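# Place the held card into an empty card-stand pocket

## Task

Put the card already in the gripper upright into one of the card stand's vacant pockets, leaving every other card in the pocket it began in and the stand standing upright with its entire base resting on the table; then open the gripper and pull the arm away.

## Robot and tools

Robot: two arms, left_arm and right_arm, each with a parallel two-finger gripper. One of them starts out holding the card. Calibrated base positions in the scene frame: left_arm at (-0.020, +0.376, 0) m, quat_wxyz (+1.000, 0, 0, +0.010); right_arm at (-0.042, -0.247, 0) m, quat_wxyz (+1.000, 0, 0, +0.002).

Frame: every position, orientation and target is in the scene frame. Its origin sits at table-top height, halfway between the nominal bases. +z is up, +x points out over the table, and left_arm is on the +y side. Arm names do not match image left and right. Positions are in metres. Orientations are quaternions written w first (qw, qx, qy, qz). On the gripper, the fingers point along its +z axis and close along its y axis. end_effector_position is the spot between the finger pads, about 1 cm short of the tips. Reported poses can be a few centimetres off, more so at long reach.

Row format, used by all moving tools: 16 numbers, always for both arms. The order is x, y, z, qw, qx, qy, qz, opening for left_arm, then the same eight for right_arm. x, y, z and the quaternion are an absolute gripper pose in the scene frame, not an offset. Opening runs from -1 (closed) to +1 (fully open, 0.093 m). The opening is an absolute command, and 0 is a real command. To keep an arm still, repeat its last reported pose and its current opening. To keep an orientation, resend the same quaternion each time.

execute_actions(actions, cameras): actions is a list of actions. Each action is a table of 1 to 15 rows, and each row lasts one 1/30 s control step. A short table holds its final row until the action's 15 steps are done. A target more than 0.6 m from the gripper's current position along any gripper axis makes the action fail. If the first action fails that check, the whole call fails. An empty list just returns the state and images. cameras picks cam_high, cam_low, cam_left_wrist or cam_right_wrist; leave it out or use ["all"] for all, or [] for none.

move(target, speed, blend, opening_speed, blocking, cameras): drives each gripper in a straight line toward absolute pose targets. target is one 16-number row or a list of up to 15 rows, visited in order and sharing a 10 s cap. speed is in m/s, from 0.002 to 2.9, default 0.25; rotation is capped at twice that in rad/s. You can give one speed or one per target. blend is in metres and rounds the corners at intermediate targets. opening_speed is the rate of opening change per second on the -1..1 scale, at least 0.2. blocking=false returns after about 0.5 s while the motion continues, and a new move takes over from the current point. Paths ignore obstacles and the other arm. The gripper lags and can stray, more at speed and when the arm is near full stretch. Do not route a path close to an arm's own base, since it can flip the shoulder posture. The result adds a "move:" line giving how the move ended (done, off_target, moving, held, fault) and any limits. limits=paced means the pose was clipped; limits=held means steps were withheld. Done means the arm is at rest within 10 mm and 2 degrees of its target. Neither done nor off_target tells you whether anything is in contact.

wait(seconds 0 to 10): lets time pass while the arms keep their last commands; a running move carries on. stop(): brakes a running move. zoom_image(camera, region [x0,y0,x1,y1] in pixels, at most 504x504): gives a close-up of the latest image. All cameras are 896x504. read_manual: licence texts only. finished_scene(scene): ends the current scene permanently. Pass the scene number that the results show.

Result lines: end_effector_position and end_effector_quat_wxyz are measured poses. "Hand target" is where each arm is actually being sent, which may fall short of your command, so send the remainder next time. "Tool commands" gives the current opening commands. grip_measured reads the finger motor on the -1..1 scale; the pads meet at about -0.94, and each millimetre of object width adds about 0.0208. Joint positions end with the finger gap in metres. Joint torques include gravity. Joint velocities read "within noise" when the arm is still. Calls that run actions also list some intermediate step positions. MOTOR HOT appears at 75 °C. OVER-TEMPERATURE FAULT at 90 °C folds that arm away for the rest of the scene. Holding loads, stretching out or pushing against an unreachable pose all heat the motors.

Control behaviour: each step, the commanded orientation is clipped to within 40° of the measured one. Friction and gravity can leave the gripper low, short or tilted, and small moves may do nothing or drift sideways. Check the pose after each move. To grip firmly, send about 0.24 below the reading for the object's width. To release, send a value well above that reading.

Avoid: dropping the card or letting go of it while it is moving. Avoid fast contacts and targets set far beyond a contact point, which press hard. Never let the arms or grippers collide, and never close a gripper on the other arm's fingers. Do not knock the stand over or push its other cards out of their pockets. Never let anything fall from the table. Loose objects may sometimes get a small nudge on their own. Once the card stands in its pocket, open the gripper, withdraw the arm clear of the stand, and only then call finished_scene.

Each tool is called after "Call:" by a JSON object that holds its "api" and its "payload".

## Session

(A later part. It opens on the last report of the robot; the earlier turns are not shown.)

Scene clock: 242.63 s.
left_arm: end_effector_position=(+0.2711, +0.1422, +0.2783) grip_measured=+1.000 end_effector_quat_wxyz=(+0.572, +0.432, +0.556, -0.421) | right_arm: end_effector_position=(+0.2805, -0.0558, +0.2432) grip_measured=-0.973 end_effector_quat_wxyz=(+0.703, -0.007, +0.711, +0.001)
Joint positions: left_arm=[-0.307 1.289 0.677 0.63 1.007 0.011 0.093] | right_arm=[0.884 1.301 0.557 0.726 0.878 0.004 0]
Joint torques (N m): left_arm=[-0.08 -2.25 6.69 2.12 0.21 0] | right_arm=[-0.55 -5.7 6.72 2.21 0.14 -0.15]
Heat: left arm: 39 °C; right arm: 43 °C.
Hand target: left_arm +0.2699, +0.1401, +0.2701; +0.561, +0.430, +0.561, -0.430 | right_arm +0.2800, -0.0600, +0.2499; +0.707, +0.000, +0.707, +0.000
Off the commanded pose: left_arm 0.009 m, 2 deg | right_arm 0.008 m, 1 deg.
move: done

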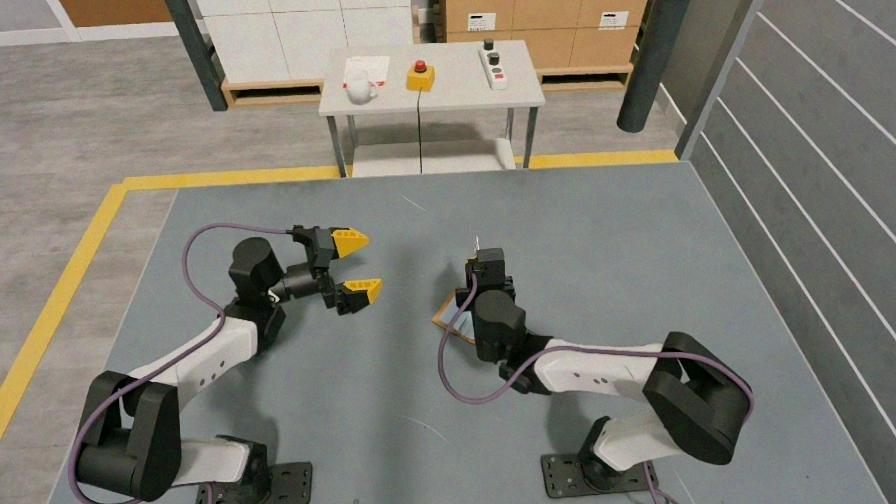

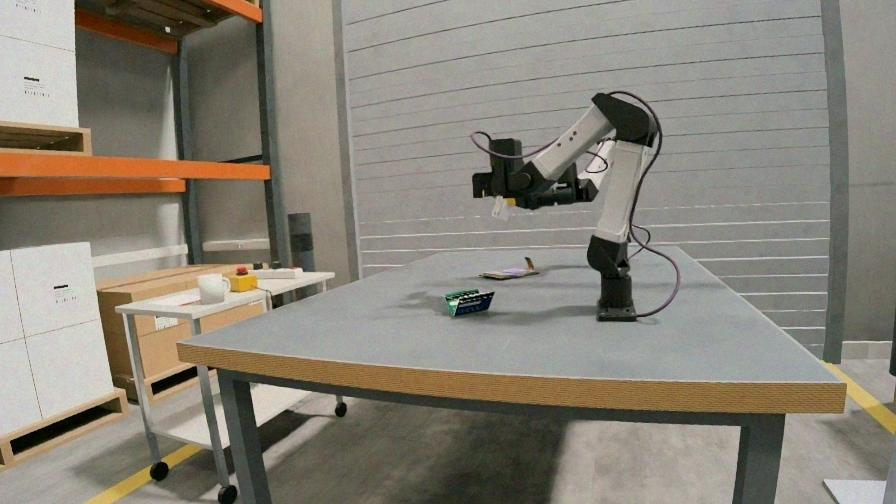

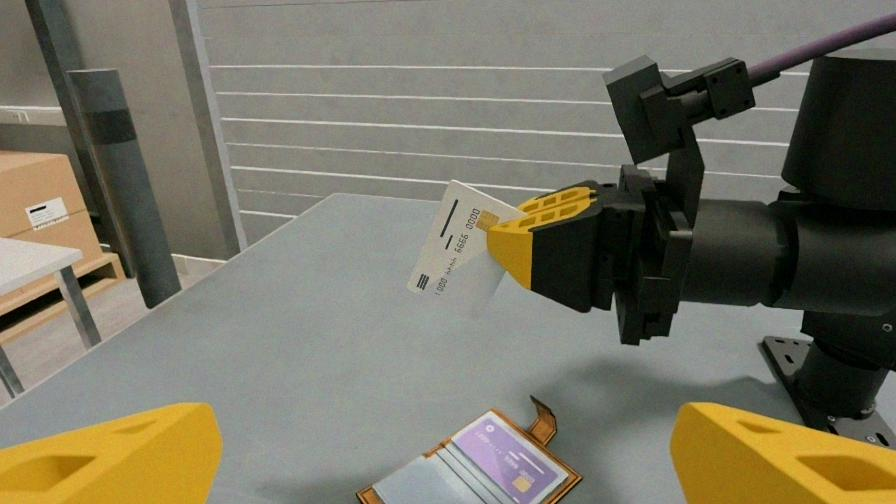

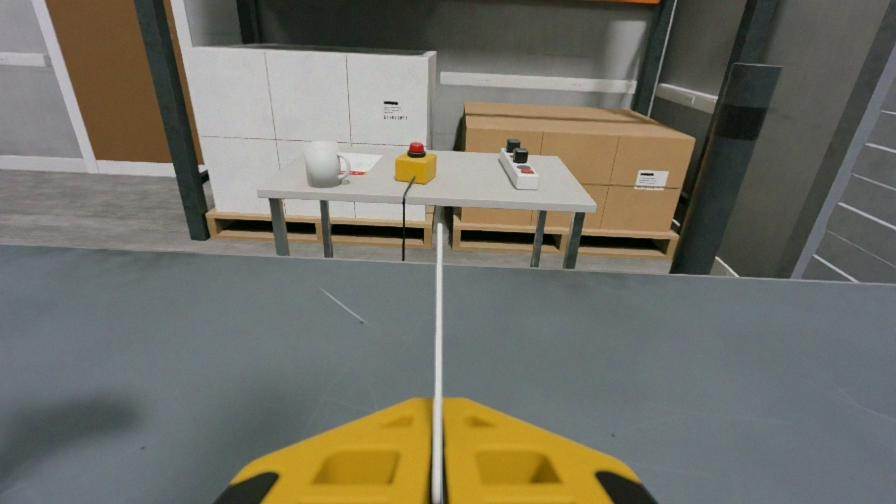

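Call:
{"api": "move", "payload": {"target": [[0.25, 0.15, 0.30, 0.4156, 0.572, 0.572, -0.4156, 1.0, 0.25, -0.03, 0.265, 0.5, -0.5, 0.5, 0.5, -1.0],[0.25, 0.10, 0.283, 0.4156, 0.572, 0.572, -0.4156, 1.0, 0.25, -0.03, 0.265, 0.5, -0.5, 0.5, 0.5, -1.0]]}}

Call:
{"api": "zoom_image", "payload": {"camera": "cam_left_wrist", "region": [300, 200, 600, 450]}}

Call:
{"api": "zoom_image", "payload": {"camera": "cam_high", "region": [330, 190, 530, 340]}}

Scene clock: 288.03 s.
left_arm: end_effector_position=(+0.2474, +0.1010, +0.2905) grip_measured=+1.000 end_effector_quat_wxyz=(+0.422, +0.576, +0.562, -0.417) | right_arm: end_effector_position=(+0.2449, -0.0298, +0.2555) grip_measured=-0.973 end_effector_quat_wxyz=(+0.488, -0.490, +0.514, +0.508)
Joint positions: left_arm=[-0.424 1.427 1.235 -0.485 1.077 0.634 0.093] | right_arm=[0.166 1.465 0.75 0.666 -1.396 -0.005 0]
Joint torques (N m): left_arm=[0.1 -3.93 6.79 1.86 0.4 -0.09] | right_arm=[-0.54 -4.33 8.75 2.03 -0.14 -0.16]
Heat: left arm: 38 °C; right arm: 41 °C.
Hand target: left_arm +0.2500, +0.1002, +0.2830; +0.416, +0.572, +0.572, -0.416 | right_arm +0.2497, -0.0302, +0.2648; +0.500, -0.500, +0.501, +0.500
Off the commanded pose: left_arm 0.008 m, 1 deg | right_arm 0.011 m, 3 deg.
move: off_target (right_arm)

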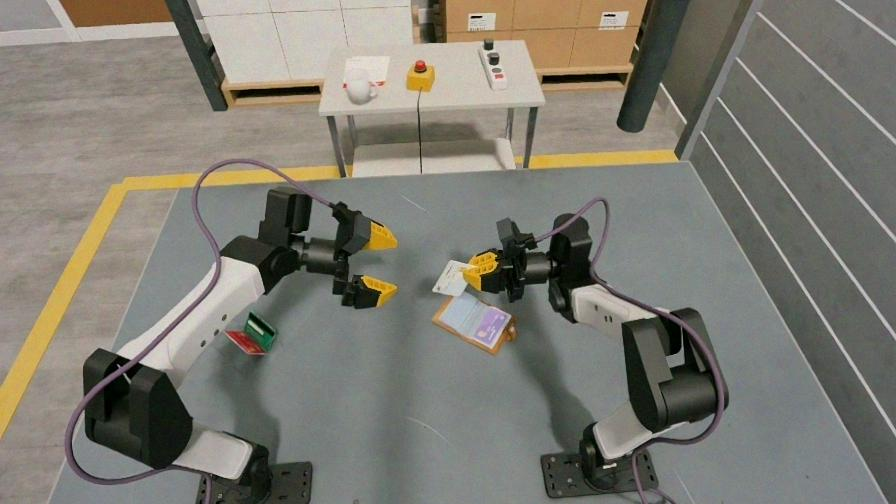

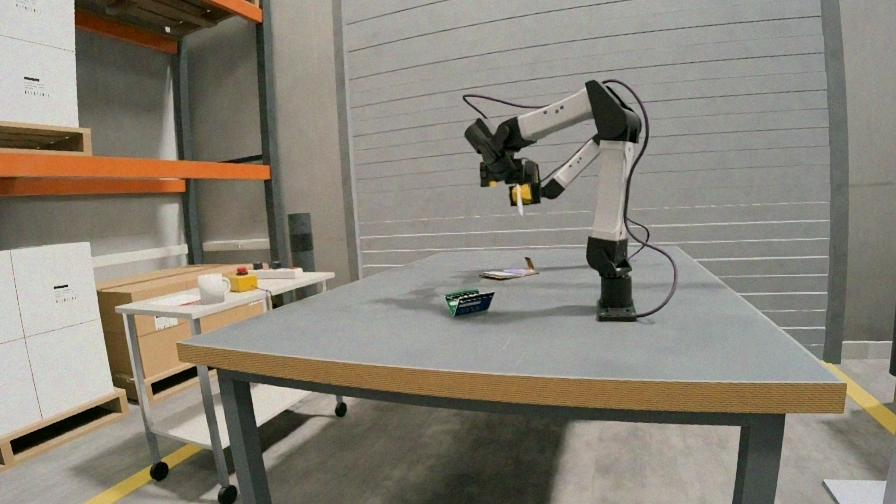

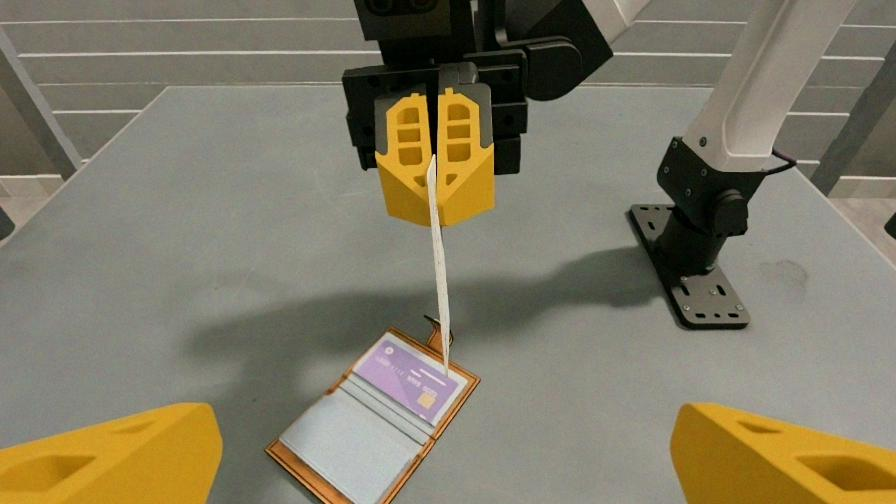

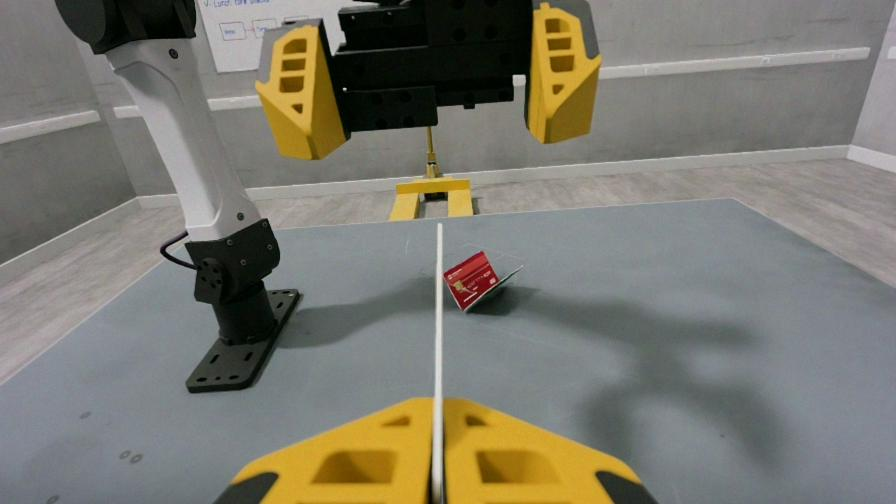

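Scaled by 1.680 from the camera's 896x504 image, which has a finer 1280x720 frame.

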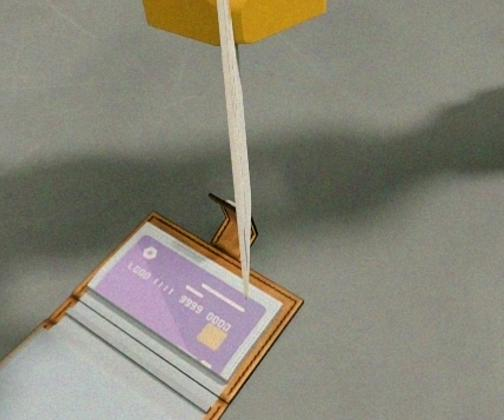

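Scaled by 2.520 from the camera's 896x504 image, which has a finer 1280x720 frame.

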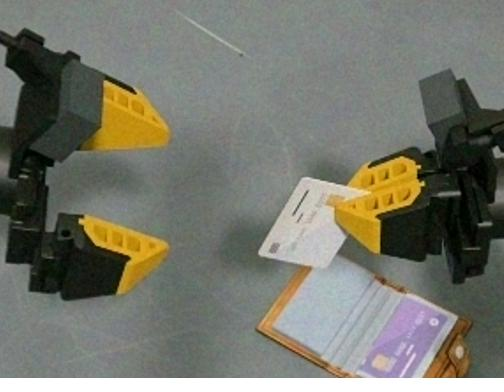

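Call:
{"api": "move", "payload": {"target": [0.2523, 0.050, 0.2578, 0.3947, 0.560, 0.590, -0.428, -0.2, 0.25, -0.03, 0.265, 0.5, -0.5, 0.5, 0.5, -1.0], "speed": 0.1}}

Call:
{"api": "zoom_image", "payload": {"camera": "cam_left_wrist", "region": [200, 50, 700, 504]}}

Scene clock: 332.87 s.
left_arm: end_effector_position=(+0.2494, +0.0520, +0.2685) grip_measured=-0.198 end_effector_quat_wxyz=(+0.403, +0.565, +0.578, -0.429) | right_arm: end_effector_position=(+0.2449, -0.0298, +0.2558) grip_measured=-0.973 end_effector_quat_wxyz=(+0.488, -0.491, +0.513, +0.507)
Joint positions: left_arm=[-0.563 1.511 1.204 -0.266 0.969 0.446 0.036] | right_arm=[0.166 1.465 0.75 0.668 -1.396 -0.005 0]
Joint torques (N m): left_arm=[0.01 -4.1 6.97 2.01 0.27 0] | right_arm=[-0.55 -4.3 8.72 2.04 -0.13 -0.15]
Heat: left arm: 39 °C; right arm: 44 °C.
Hand target: left_arm +0.2521, +0.0503, +0.2578; +0.394, +0.560, +0.590, -0.428 | right_arm +0.2497, -0.0302, +0.2648; +0.500, -0.500, +0.500, +0.500
Off the commanded pose: left_arm 0.011 m, 2 deg | right_arm 0.011 m, 2 deg.
move: off_target (left_arm, right_arm)

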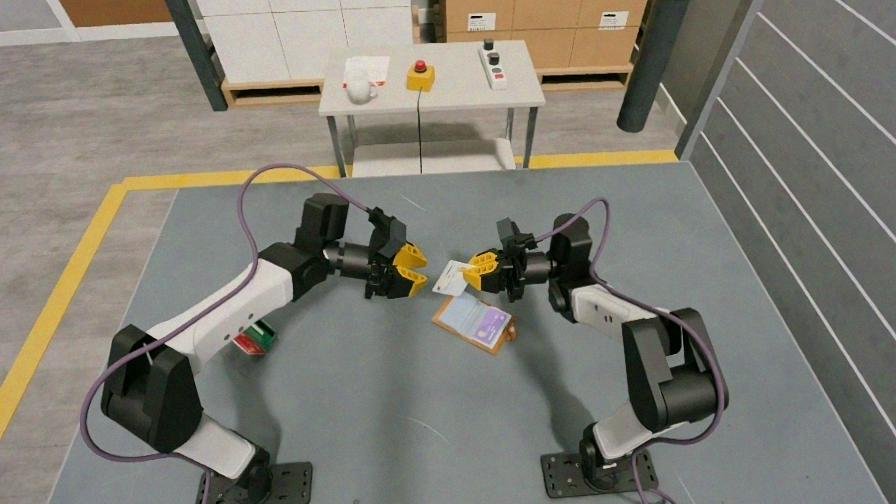

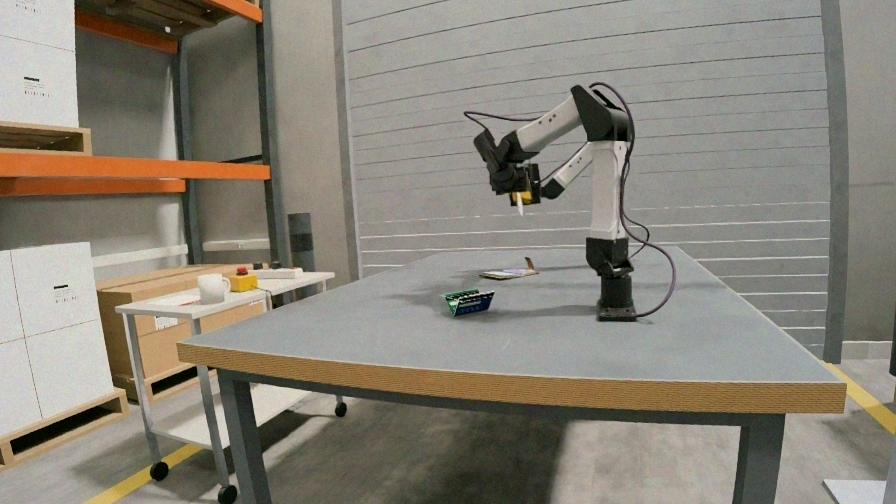

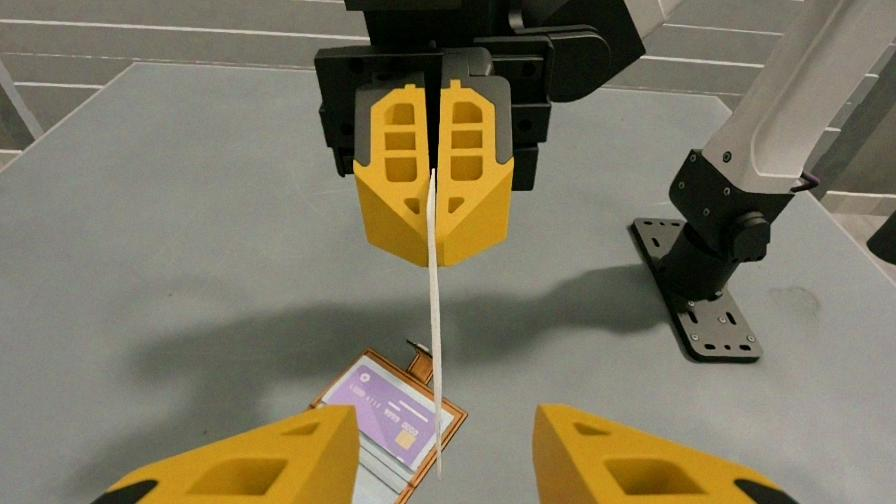

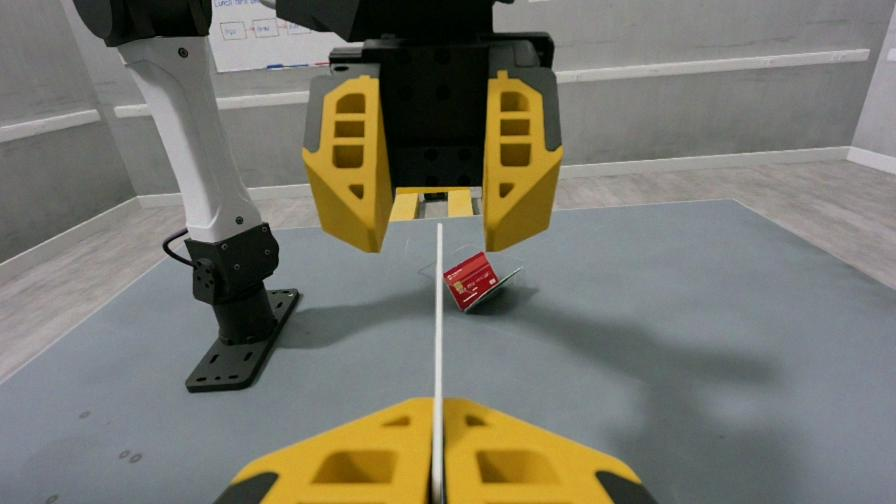

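Scaled by 1.008 from the camera's 896x504 image, which has a finer 1280x720 frame.

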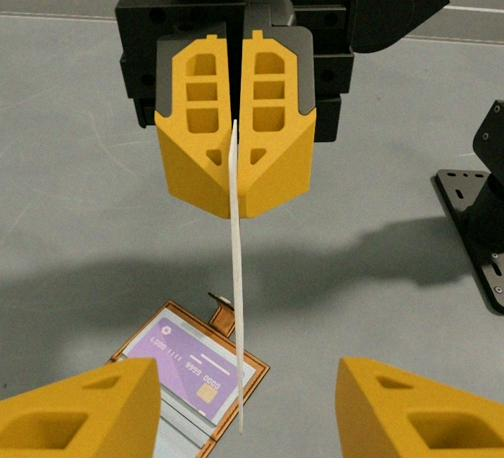

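Call:
{"api": "move", "payload": {"target": [0.2542, 0.0190, 0.2477, 0.3947, 0.560, 0.590, -0.428, -0.2, 0.25, -0.03, 0.265, 0.5, -0.5, 0.5, 0.5, -1.0], "speed": 0.05}}

Call:
{"api": "zoom_image", "payload": {"camera": "cam_left_wrist", "region": [200, 50, 700, 504]}}

Call:
{"api": "zoom_image", "payload": {"camera": "cam_high", "region": [380, 220, 520, 320]}}

Scene clock: 345.63 s.
left_arm: end_effector_position=(+0.2499, +0.0221, +0.2539) grip_measured=-0.198 end_effector_quat_wxyz=(+0.398, +0.564, +0.582, -0.430) | right_arm: end_effector_position=(+0.2449, -0.0298, +0.2559) grip_measured=-0.973 end_effector_quat_wxyz=(+0.489, -0.491, +0.513, +0.507)
Joint positions: left_arm=[-0.638 1.578 1.204 -0.158 0.905 0.379 0.036] | right_arm=[0.166 1.465 0.75 0.67 -1.396 -0.005 0]
Joint torques (N m): left_arm=[0.01 -4.48 8.36 2.12 0.28 -0.06] | right_arm=[-0.55 -4.27 8.7 2.04 -0.13 -0.14]
Heat: left arm: 38 °C; right arm: 45 °C.
Hand target: left_arm +0.2540, +0.0192, +0.2477; +0.395, +0.560, +0.590, -0.428 | right_arm +0.2497, -0.0301, +0.2649; +0.500, -0.500, +0.500, +0.500
Off the commanded pose: left_arm 0.008 m, 1 deg | right_arm 0.010 m, 2 deg.
move: done

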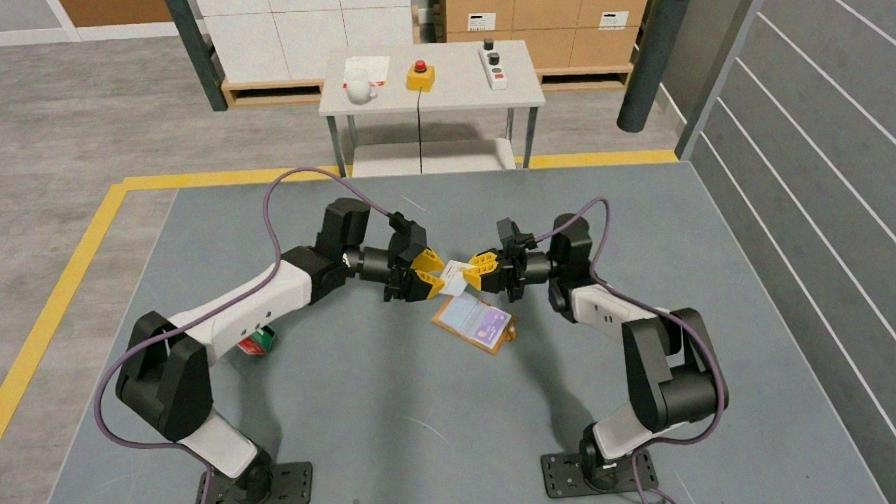

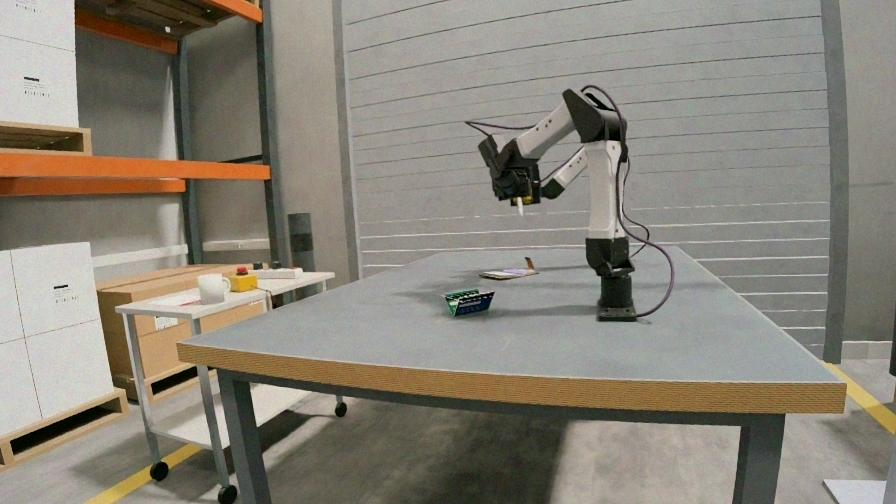

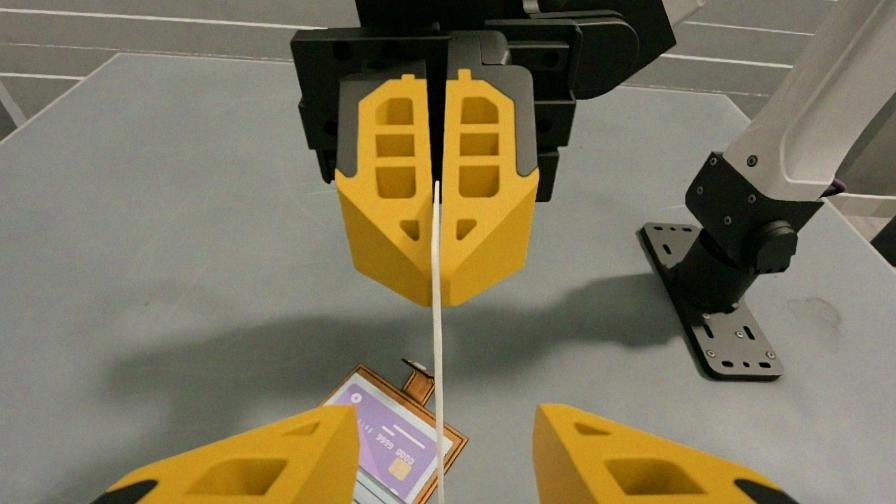

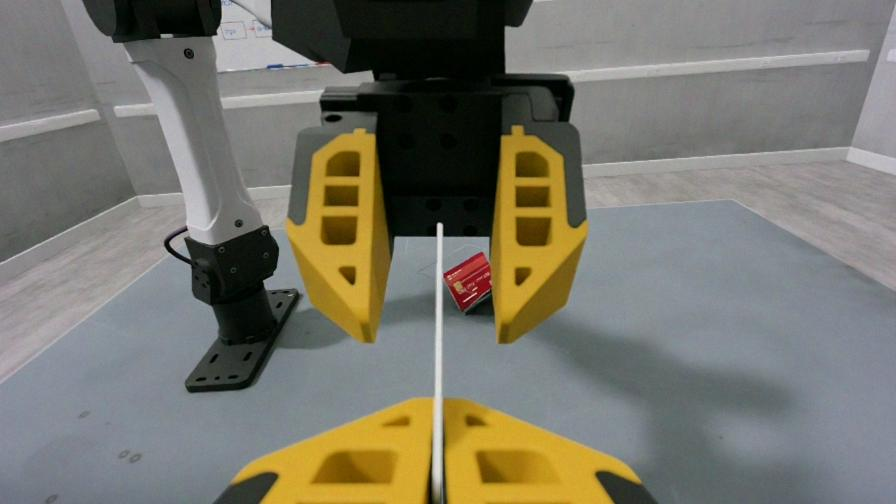

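Scaled by 1.008 from the camera's 896x504 image, which has a finer 1280x720 frame.

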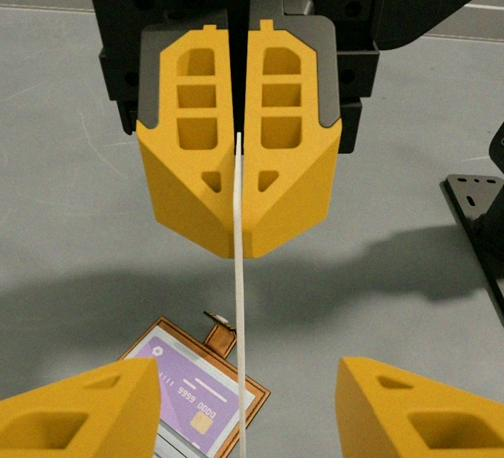

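Scaled by 3.600 from the camera's 896x504 image, which has a finer 1280x720 frame.

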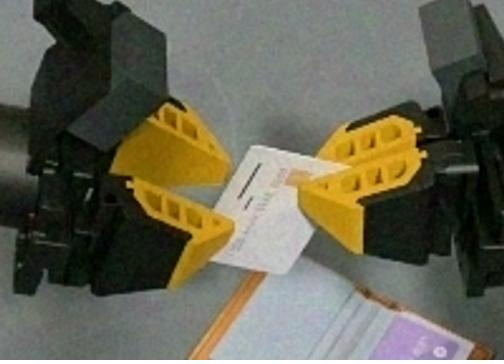

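Call:
{"api": "move", "payload": {"target": [0.2574, 0.0120, 0.2455, 0.3947, 0.560, 0.590, -0.428, -0.2, 0.25, -0.03, 0.265, 0.5, -0.5, 0.5, 0.5, -1.0], "speed": 0.05}}

Call:
{"api": "zoom_image", "payload": {"camera": "cam_left_wrist", "region": [200, 50, 700, 504]}}

Call:
{"api": "zoom_image", "payload": {"camera": "cam_high", "region": [400, 230, 510, 310]}}

Scene clock: 355.20 s.
left_arm: end_effector_position=(+0.2521, +0.0168, +0.2458) grip_measured=-0.198 end_effector_quat_wxyz=(+0.393, +0.563, +0.586, -0.431) | right_arm: end_effector_position=(+0.2449, -0.0298, +0.2560) grip_measured=-0.973 end_effector_quat_wxyz=(+0.489, -0.491, +0.513, +0.507)
Joint positions: left_arm=[-0.647 1.602 1.204 -0.14 0.895 0.37 0.036] | right_arm=[0.166 1.465 0.75 0.671 -1.396 -0.005 0]
Joint torques (N m): left_arm=[-0.12 -4.57 9.8 2.14 0.26 0.01] | right_arm=[-0.55 -4.27 8.7 2.04 -0.13 -0.14]
Heat: left arm: 38 °C; right arm: 45 °C.
Hand target: left_arm +0.2573, +0.0122, +0.2455; +0.395, +0.560, +0.590, -0.428 | right_arm +0.2498, -0.0301, +0.2649; +0.500, -0.500, +0.500, +0.500
Off the commanded pose: left_arm 0.007 m, 1 deg | right_arm 0.010 m, 2 deg.
move: done

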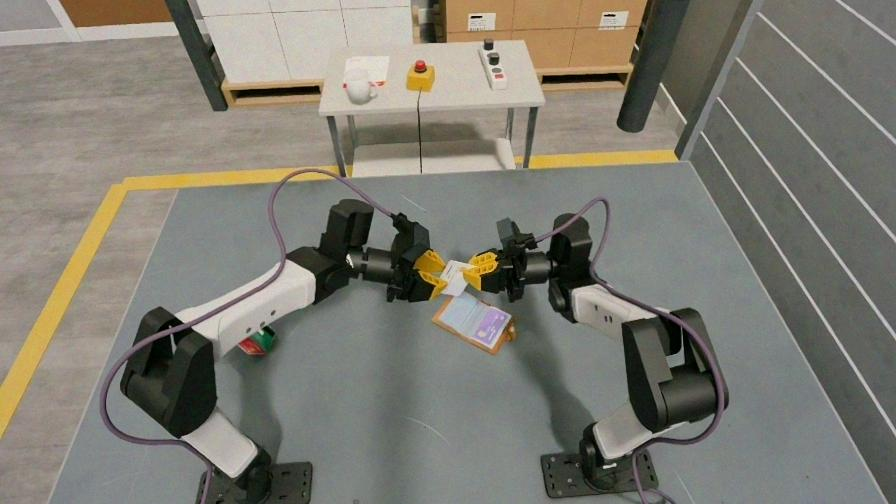

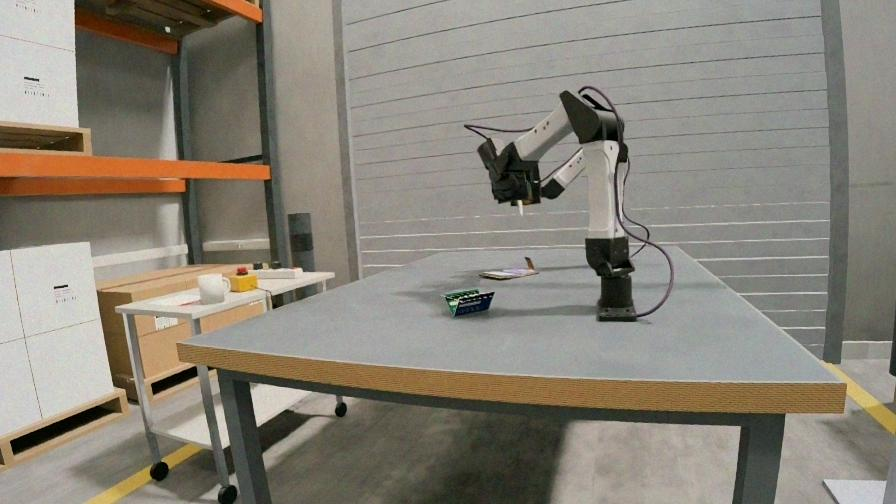

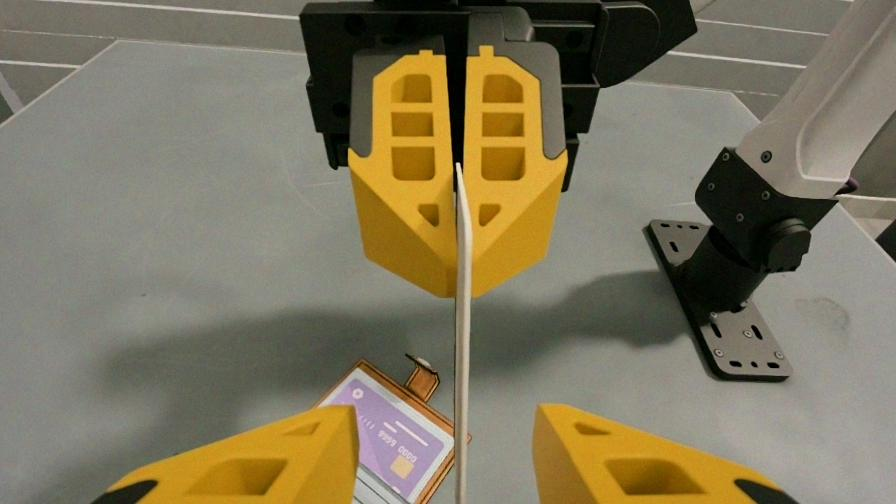

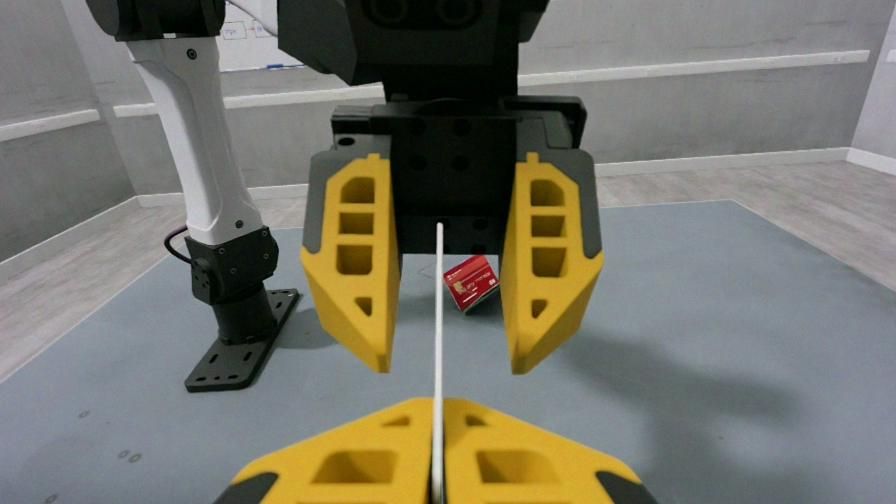

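Scaled by 1.008 from the camera's 896x504 image, which has a finer 1280x720 frame.

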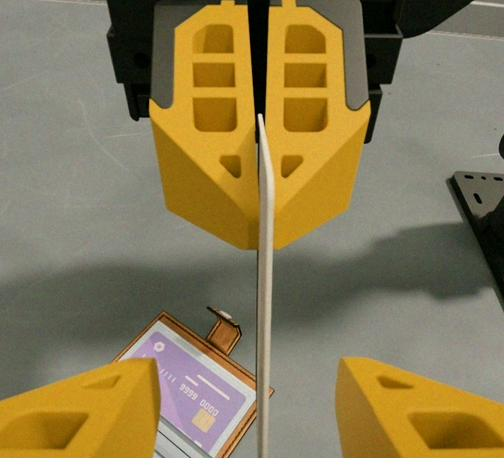

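Scaled by 4.582 from the camera's 896x504 image, which has a finer 1280x720 frame.

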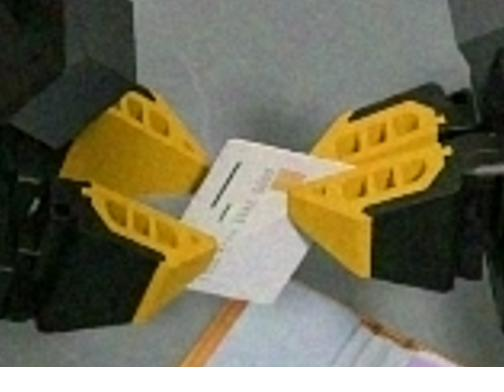

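Call:
{"api": "move", "payload": {"target": [0.2545, 0.0100, 0.2545, 0.3947, 0.560, 0.590, -0.428, -0.2, 0.25, -0.03, 0.265, 0.5, -0.5, 0.5, 0.5, -1.0], "speed": 0.05, "cameras": ["cam_left_wrist","cam_high"]}}

Call:
{"api": "zoom_image", "payload": {"camera": "cam_left_wrist", "region": [200, 50, 700, 504]}}

Call:
{"api": "zoom_image", "payload": {"camera": "cam_high", "region": [400, 230, 510, 310]}}

Scene clock: 371.77 s.
left_arm: end_effector_position=(+0.2522, +0.0125, +0.2548) grip_measured=-0.198 end_effector_quat_wxyz=(+0.400, +0.564, +0.581, -0.430) | right_arm: end_effector_position=(+0.2449, -0.0298, +0.2560) grip_measured=-0.973 end_effector_quat_wxyz=(+0.489, -0.491, +0.513, +0.507)
Joint positions: left_arm=[-0.657 1.602 1.227 -0.139 0.887 0.362 0.036] | right_arm=[0.166 1.465 0.75 0.671 -1.396 -0.005 0]
Joint torques (N m): left_arm=[-0.12 -5.34 9.88 1.84 0.3 -0.03] | right_arm=[-0.55 -4.27 8.7 2.04 -0.13 -0.14]
Heat: left arm: 39 °C; right arm: 45 °C.
Hand target: left_arm +0.2545, +0.0100, +0.2544; +0.395, +0.560, +0.590, -0.428 | right_arm +0.2498, -0.0301, +0.2649; +0.500, -0.500, +0.500, +0.500
Off the commanded pose: left_arm 0.003 m, 1 deg | right_arm 0.010 m, 2 deg.
move: done
Images, in order (width x height): cam_high 896x504, cam_left_wrist 896x504.

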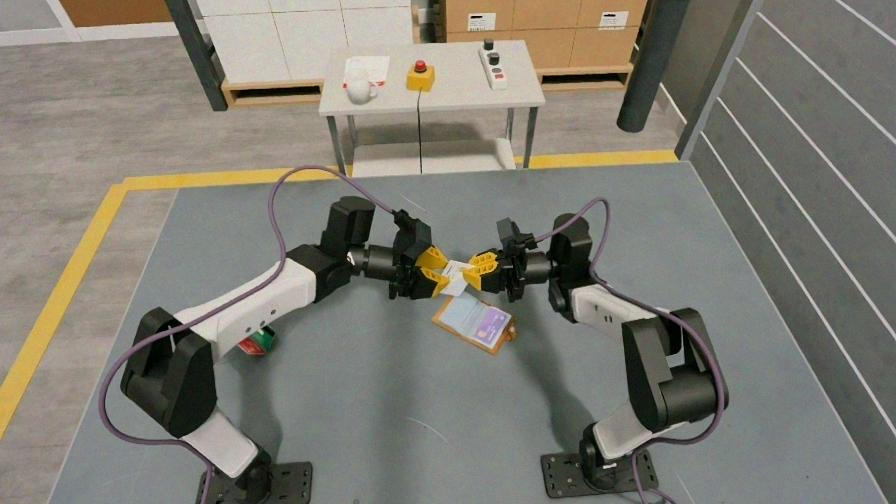

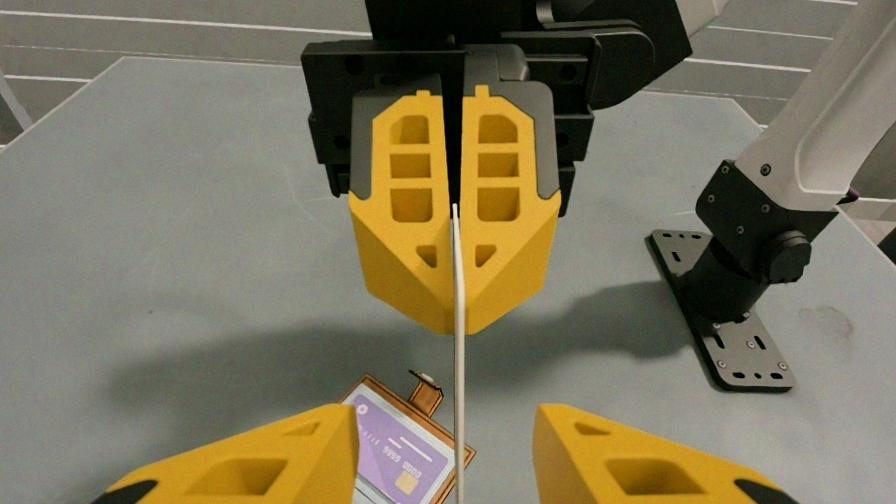

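Scaled by 1.008 from the camera's 896x504 image, which has a finer 1280x720 frame.

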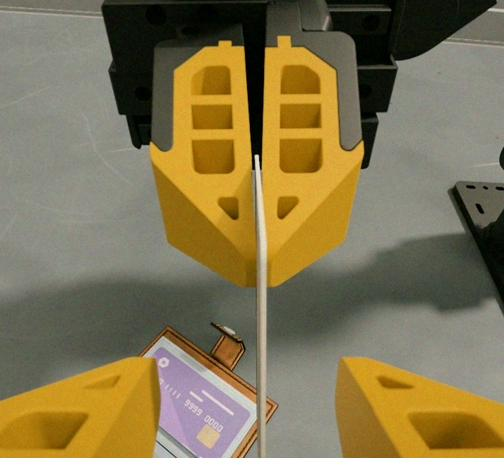

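Scaled by 4.582 from the camera's 896x504 image, which has a finer 1280x720 frame.

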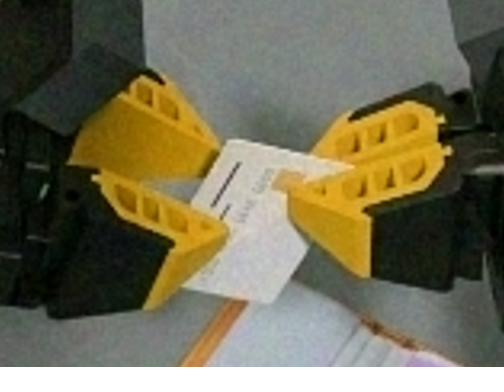

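Call:
{"api": "move", "payload": {"target": [0.2495, 0.0130, 0.2560, 0.3947, 0.560, 0.590, -0.428, -0.2, 0.25, -0.03, 0.265, 0.5, -0.5, 0.5, 0.5, -1.0], "speed": 0.05, "cameras": ["cam_left_wrist","cam_high"]}}

Call:
{"api": "zoom_image", "payload": {"camera": "cam_left_wrist", "region": [200, 50, 700, 504]}}

Call:
{"api": "zoom_image", "payload": {"camera": "cam_high", "region": [400, 230, 510, 310]}}

Scene clock: 379.60 s.
left_arm: end_effector_position=(+0.2521, +0.0128, +0.2539) grip_measured=-0.198 end_effector_quat_wxyz=(+0.398, +0.563, +0.583, -0.430) | right_arm: end_effector_position=(+0.2449, -0.0298, +0.2561) grip_measured=-0.973 end_effector_quat_wxyz=(+0.489, -0.491, +0.512, +0.507)
Joint positions: left_arm=[-0.657 1.602 1.227 -0.144 0.885 0.36 0.036] | right_arm=[0.166 1.465 0.75 0.671 -1.396 -0.005 0]
Joint torques (N m): left_arm=[-0.25 -7.06 8.34 1.9 0.26 -0.01] | right_arm=[-0.55 -4.26 8.69 2.03 -0.13 -0.14]
Heat: left arm: 40 °C; right arm: 46 °C.
Hand target: left_arm +0.2495, +0.0130, +0.2559; +0.395, +0.560, +0.590, -0.428 | right_arm +0.2498, -0.0301, +0.2649; +0.500, -0.500, +0.500, +0.500
Off the commanded pose: left_arm 0.003 m, 1 deg | right_arm 0.010 m, 2 deg.
move: done
Images, in order (width x height): cam_high 896x504, cam_left_wrist 896x504.

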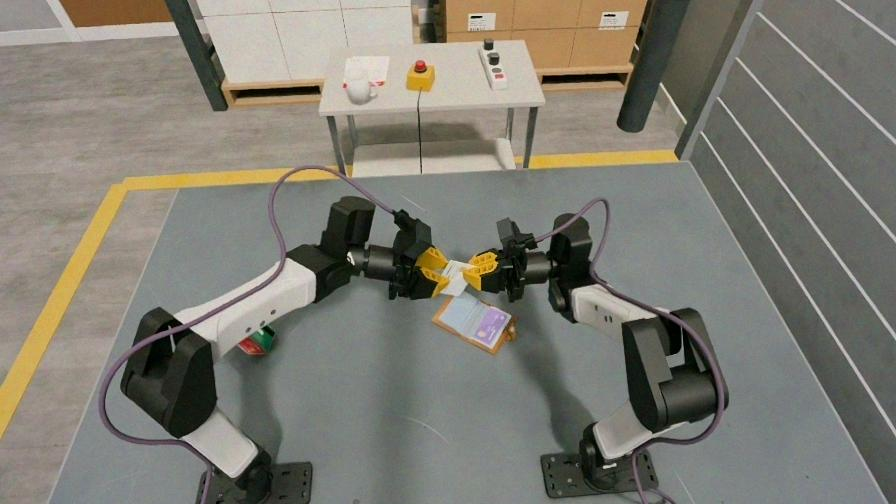

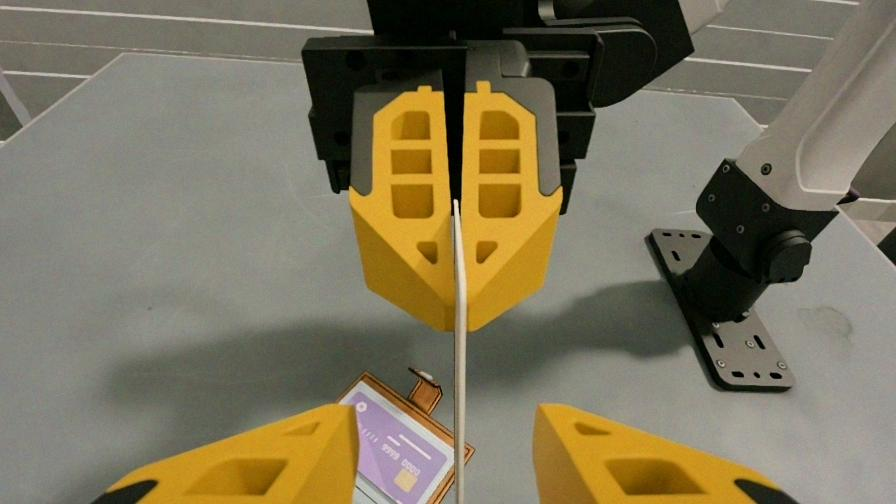

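Scaled by 1.008 from the camera's 896x504 image, which has a finer 1280x720 frame.

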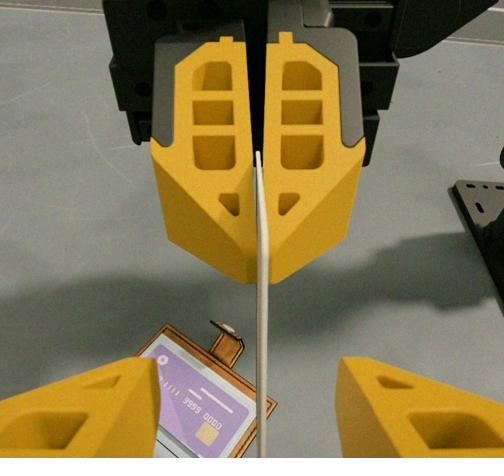

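Scaled by 4.582 from the camera's 896x504 image, which has a finer 1280x720 frame.

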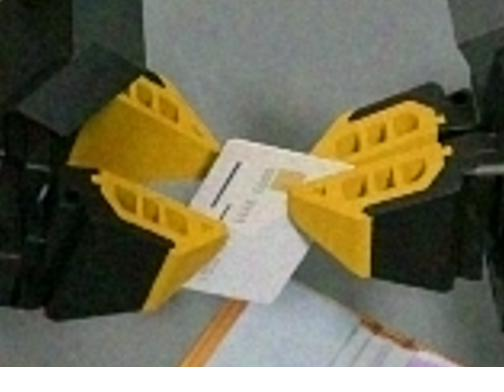

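Call:
{"api": "move", "payload": {"target": [0.2460, 0.0140, 0.2560, 0.3947, 0.560, 0.590, -0.428, -0.2, 0.25, -0.03, 0.265, 0.5, -0.5, 0.5, 0.5, -1.0], "speed": 0.05, "cameras": ["cam_left_wrist","cam_high"]}}

Call:
{"api": "zoom_image", "payload": {"camera": "cam_left_wrist", "region": [200, 50, 700, 504]}}

Scene clock: 387.27 s.
left_arm: end_effector_position=(+0.2505, +0.0114, +0.2536) grip_measured=-0.198 end_effector_quat_wxyz=(+0.396, +0.563, +0.584, -0.430) | right_arm: end_effector_position=(+0.2449, -0.0298, +0.2561) grip_measured=-0.973 end_effector_quat_wxyz=(+0.489, -0.491, +0.512, +0.507)
Joint positions: left_arm=[-0.663 1.602 1.227 -0.145 0.883 0.358 0.036] | right_arm=[0.166 1.465 0.75 0.671 -1.396 -0.005 0]
Joint torques (N m): left_arm=[-0.13 -8.03 7.12 1.87 0.25 -0.01] | right_arm=[-0.55 -4.27 8.7 2.03 -0.13 -0.14]
Heat: left arm: 40 °C; right arm: 46 °C.
Hand target: left_arm +0.2461, +0.0140, +0.2558; +0.394, +0.560, +0.590, -0.428 | right_arm +0.2498, -0.0301, +0.2648; +0.500, -0.500, +0.500, +0.500
Off the commanded pose: left_arm 0.006 m, 1 deg | right_arm 0.010 m, 2 deg.
move: done
Images, in order (width x height): cam_high 896x504, cam_left_wrist 896x504.

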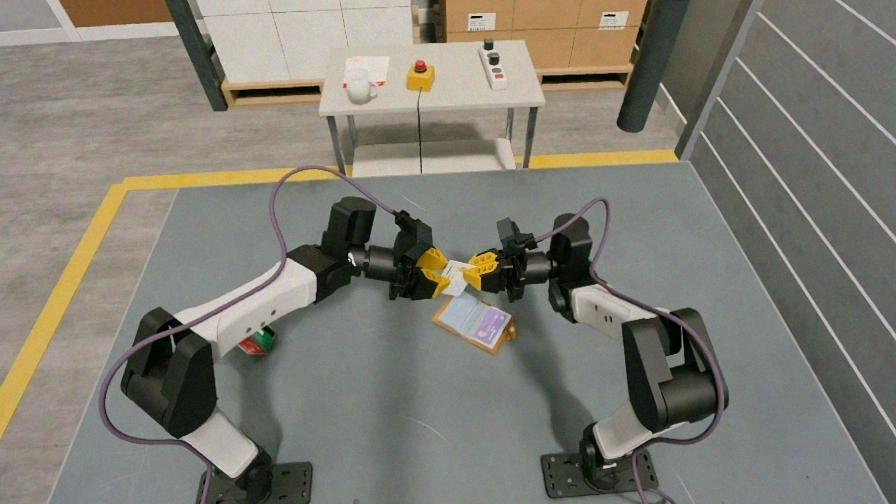

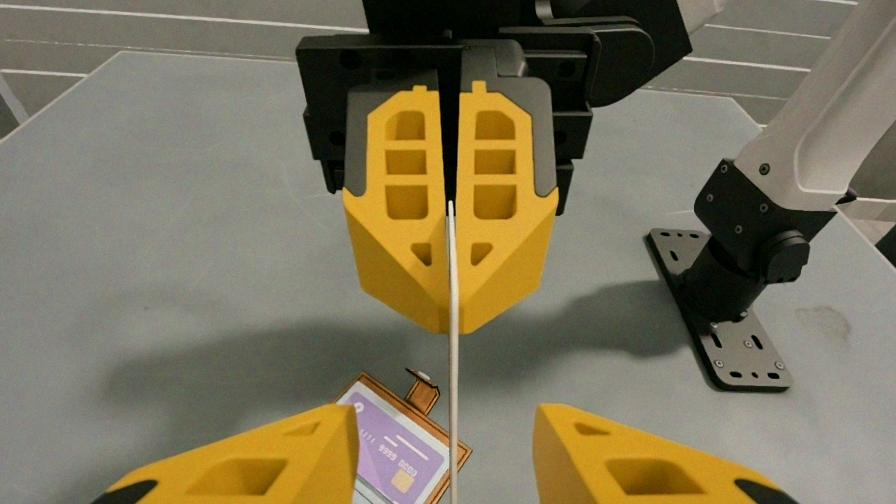

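Scaled by 1.008 from the camera's 896x504 image, which has a finer 1280x720 frame.

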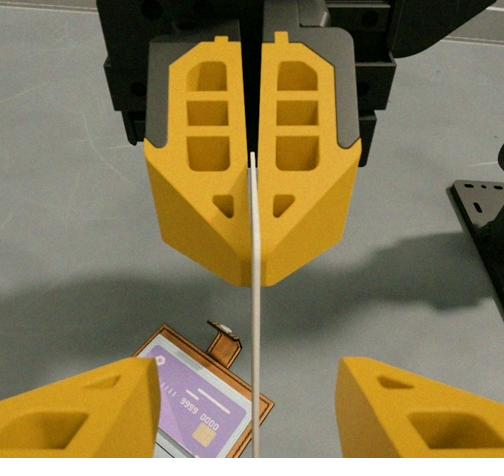

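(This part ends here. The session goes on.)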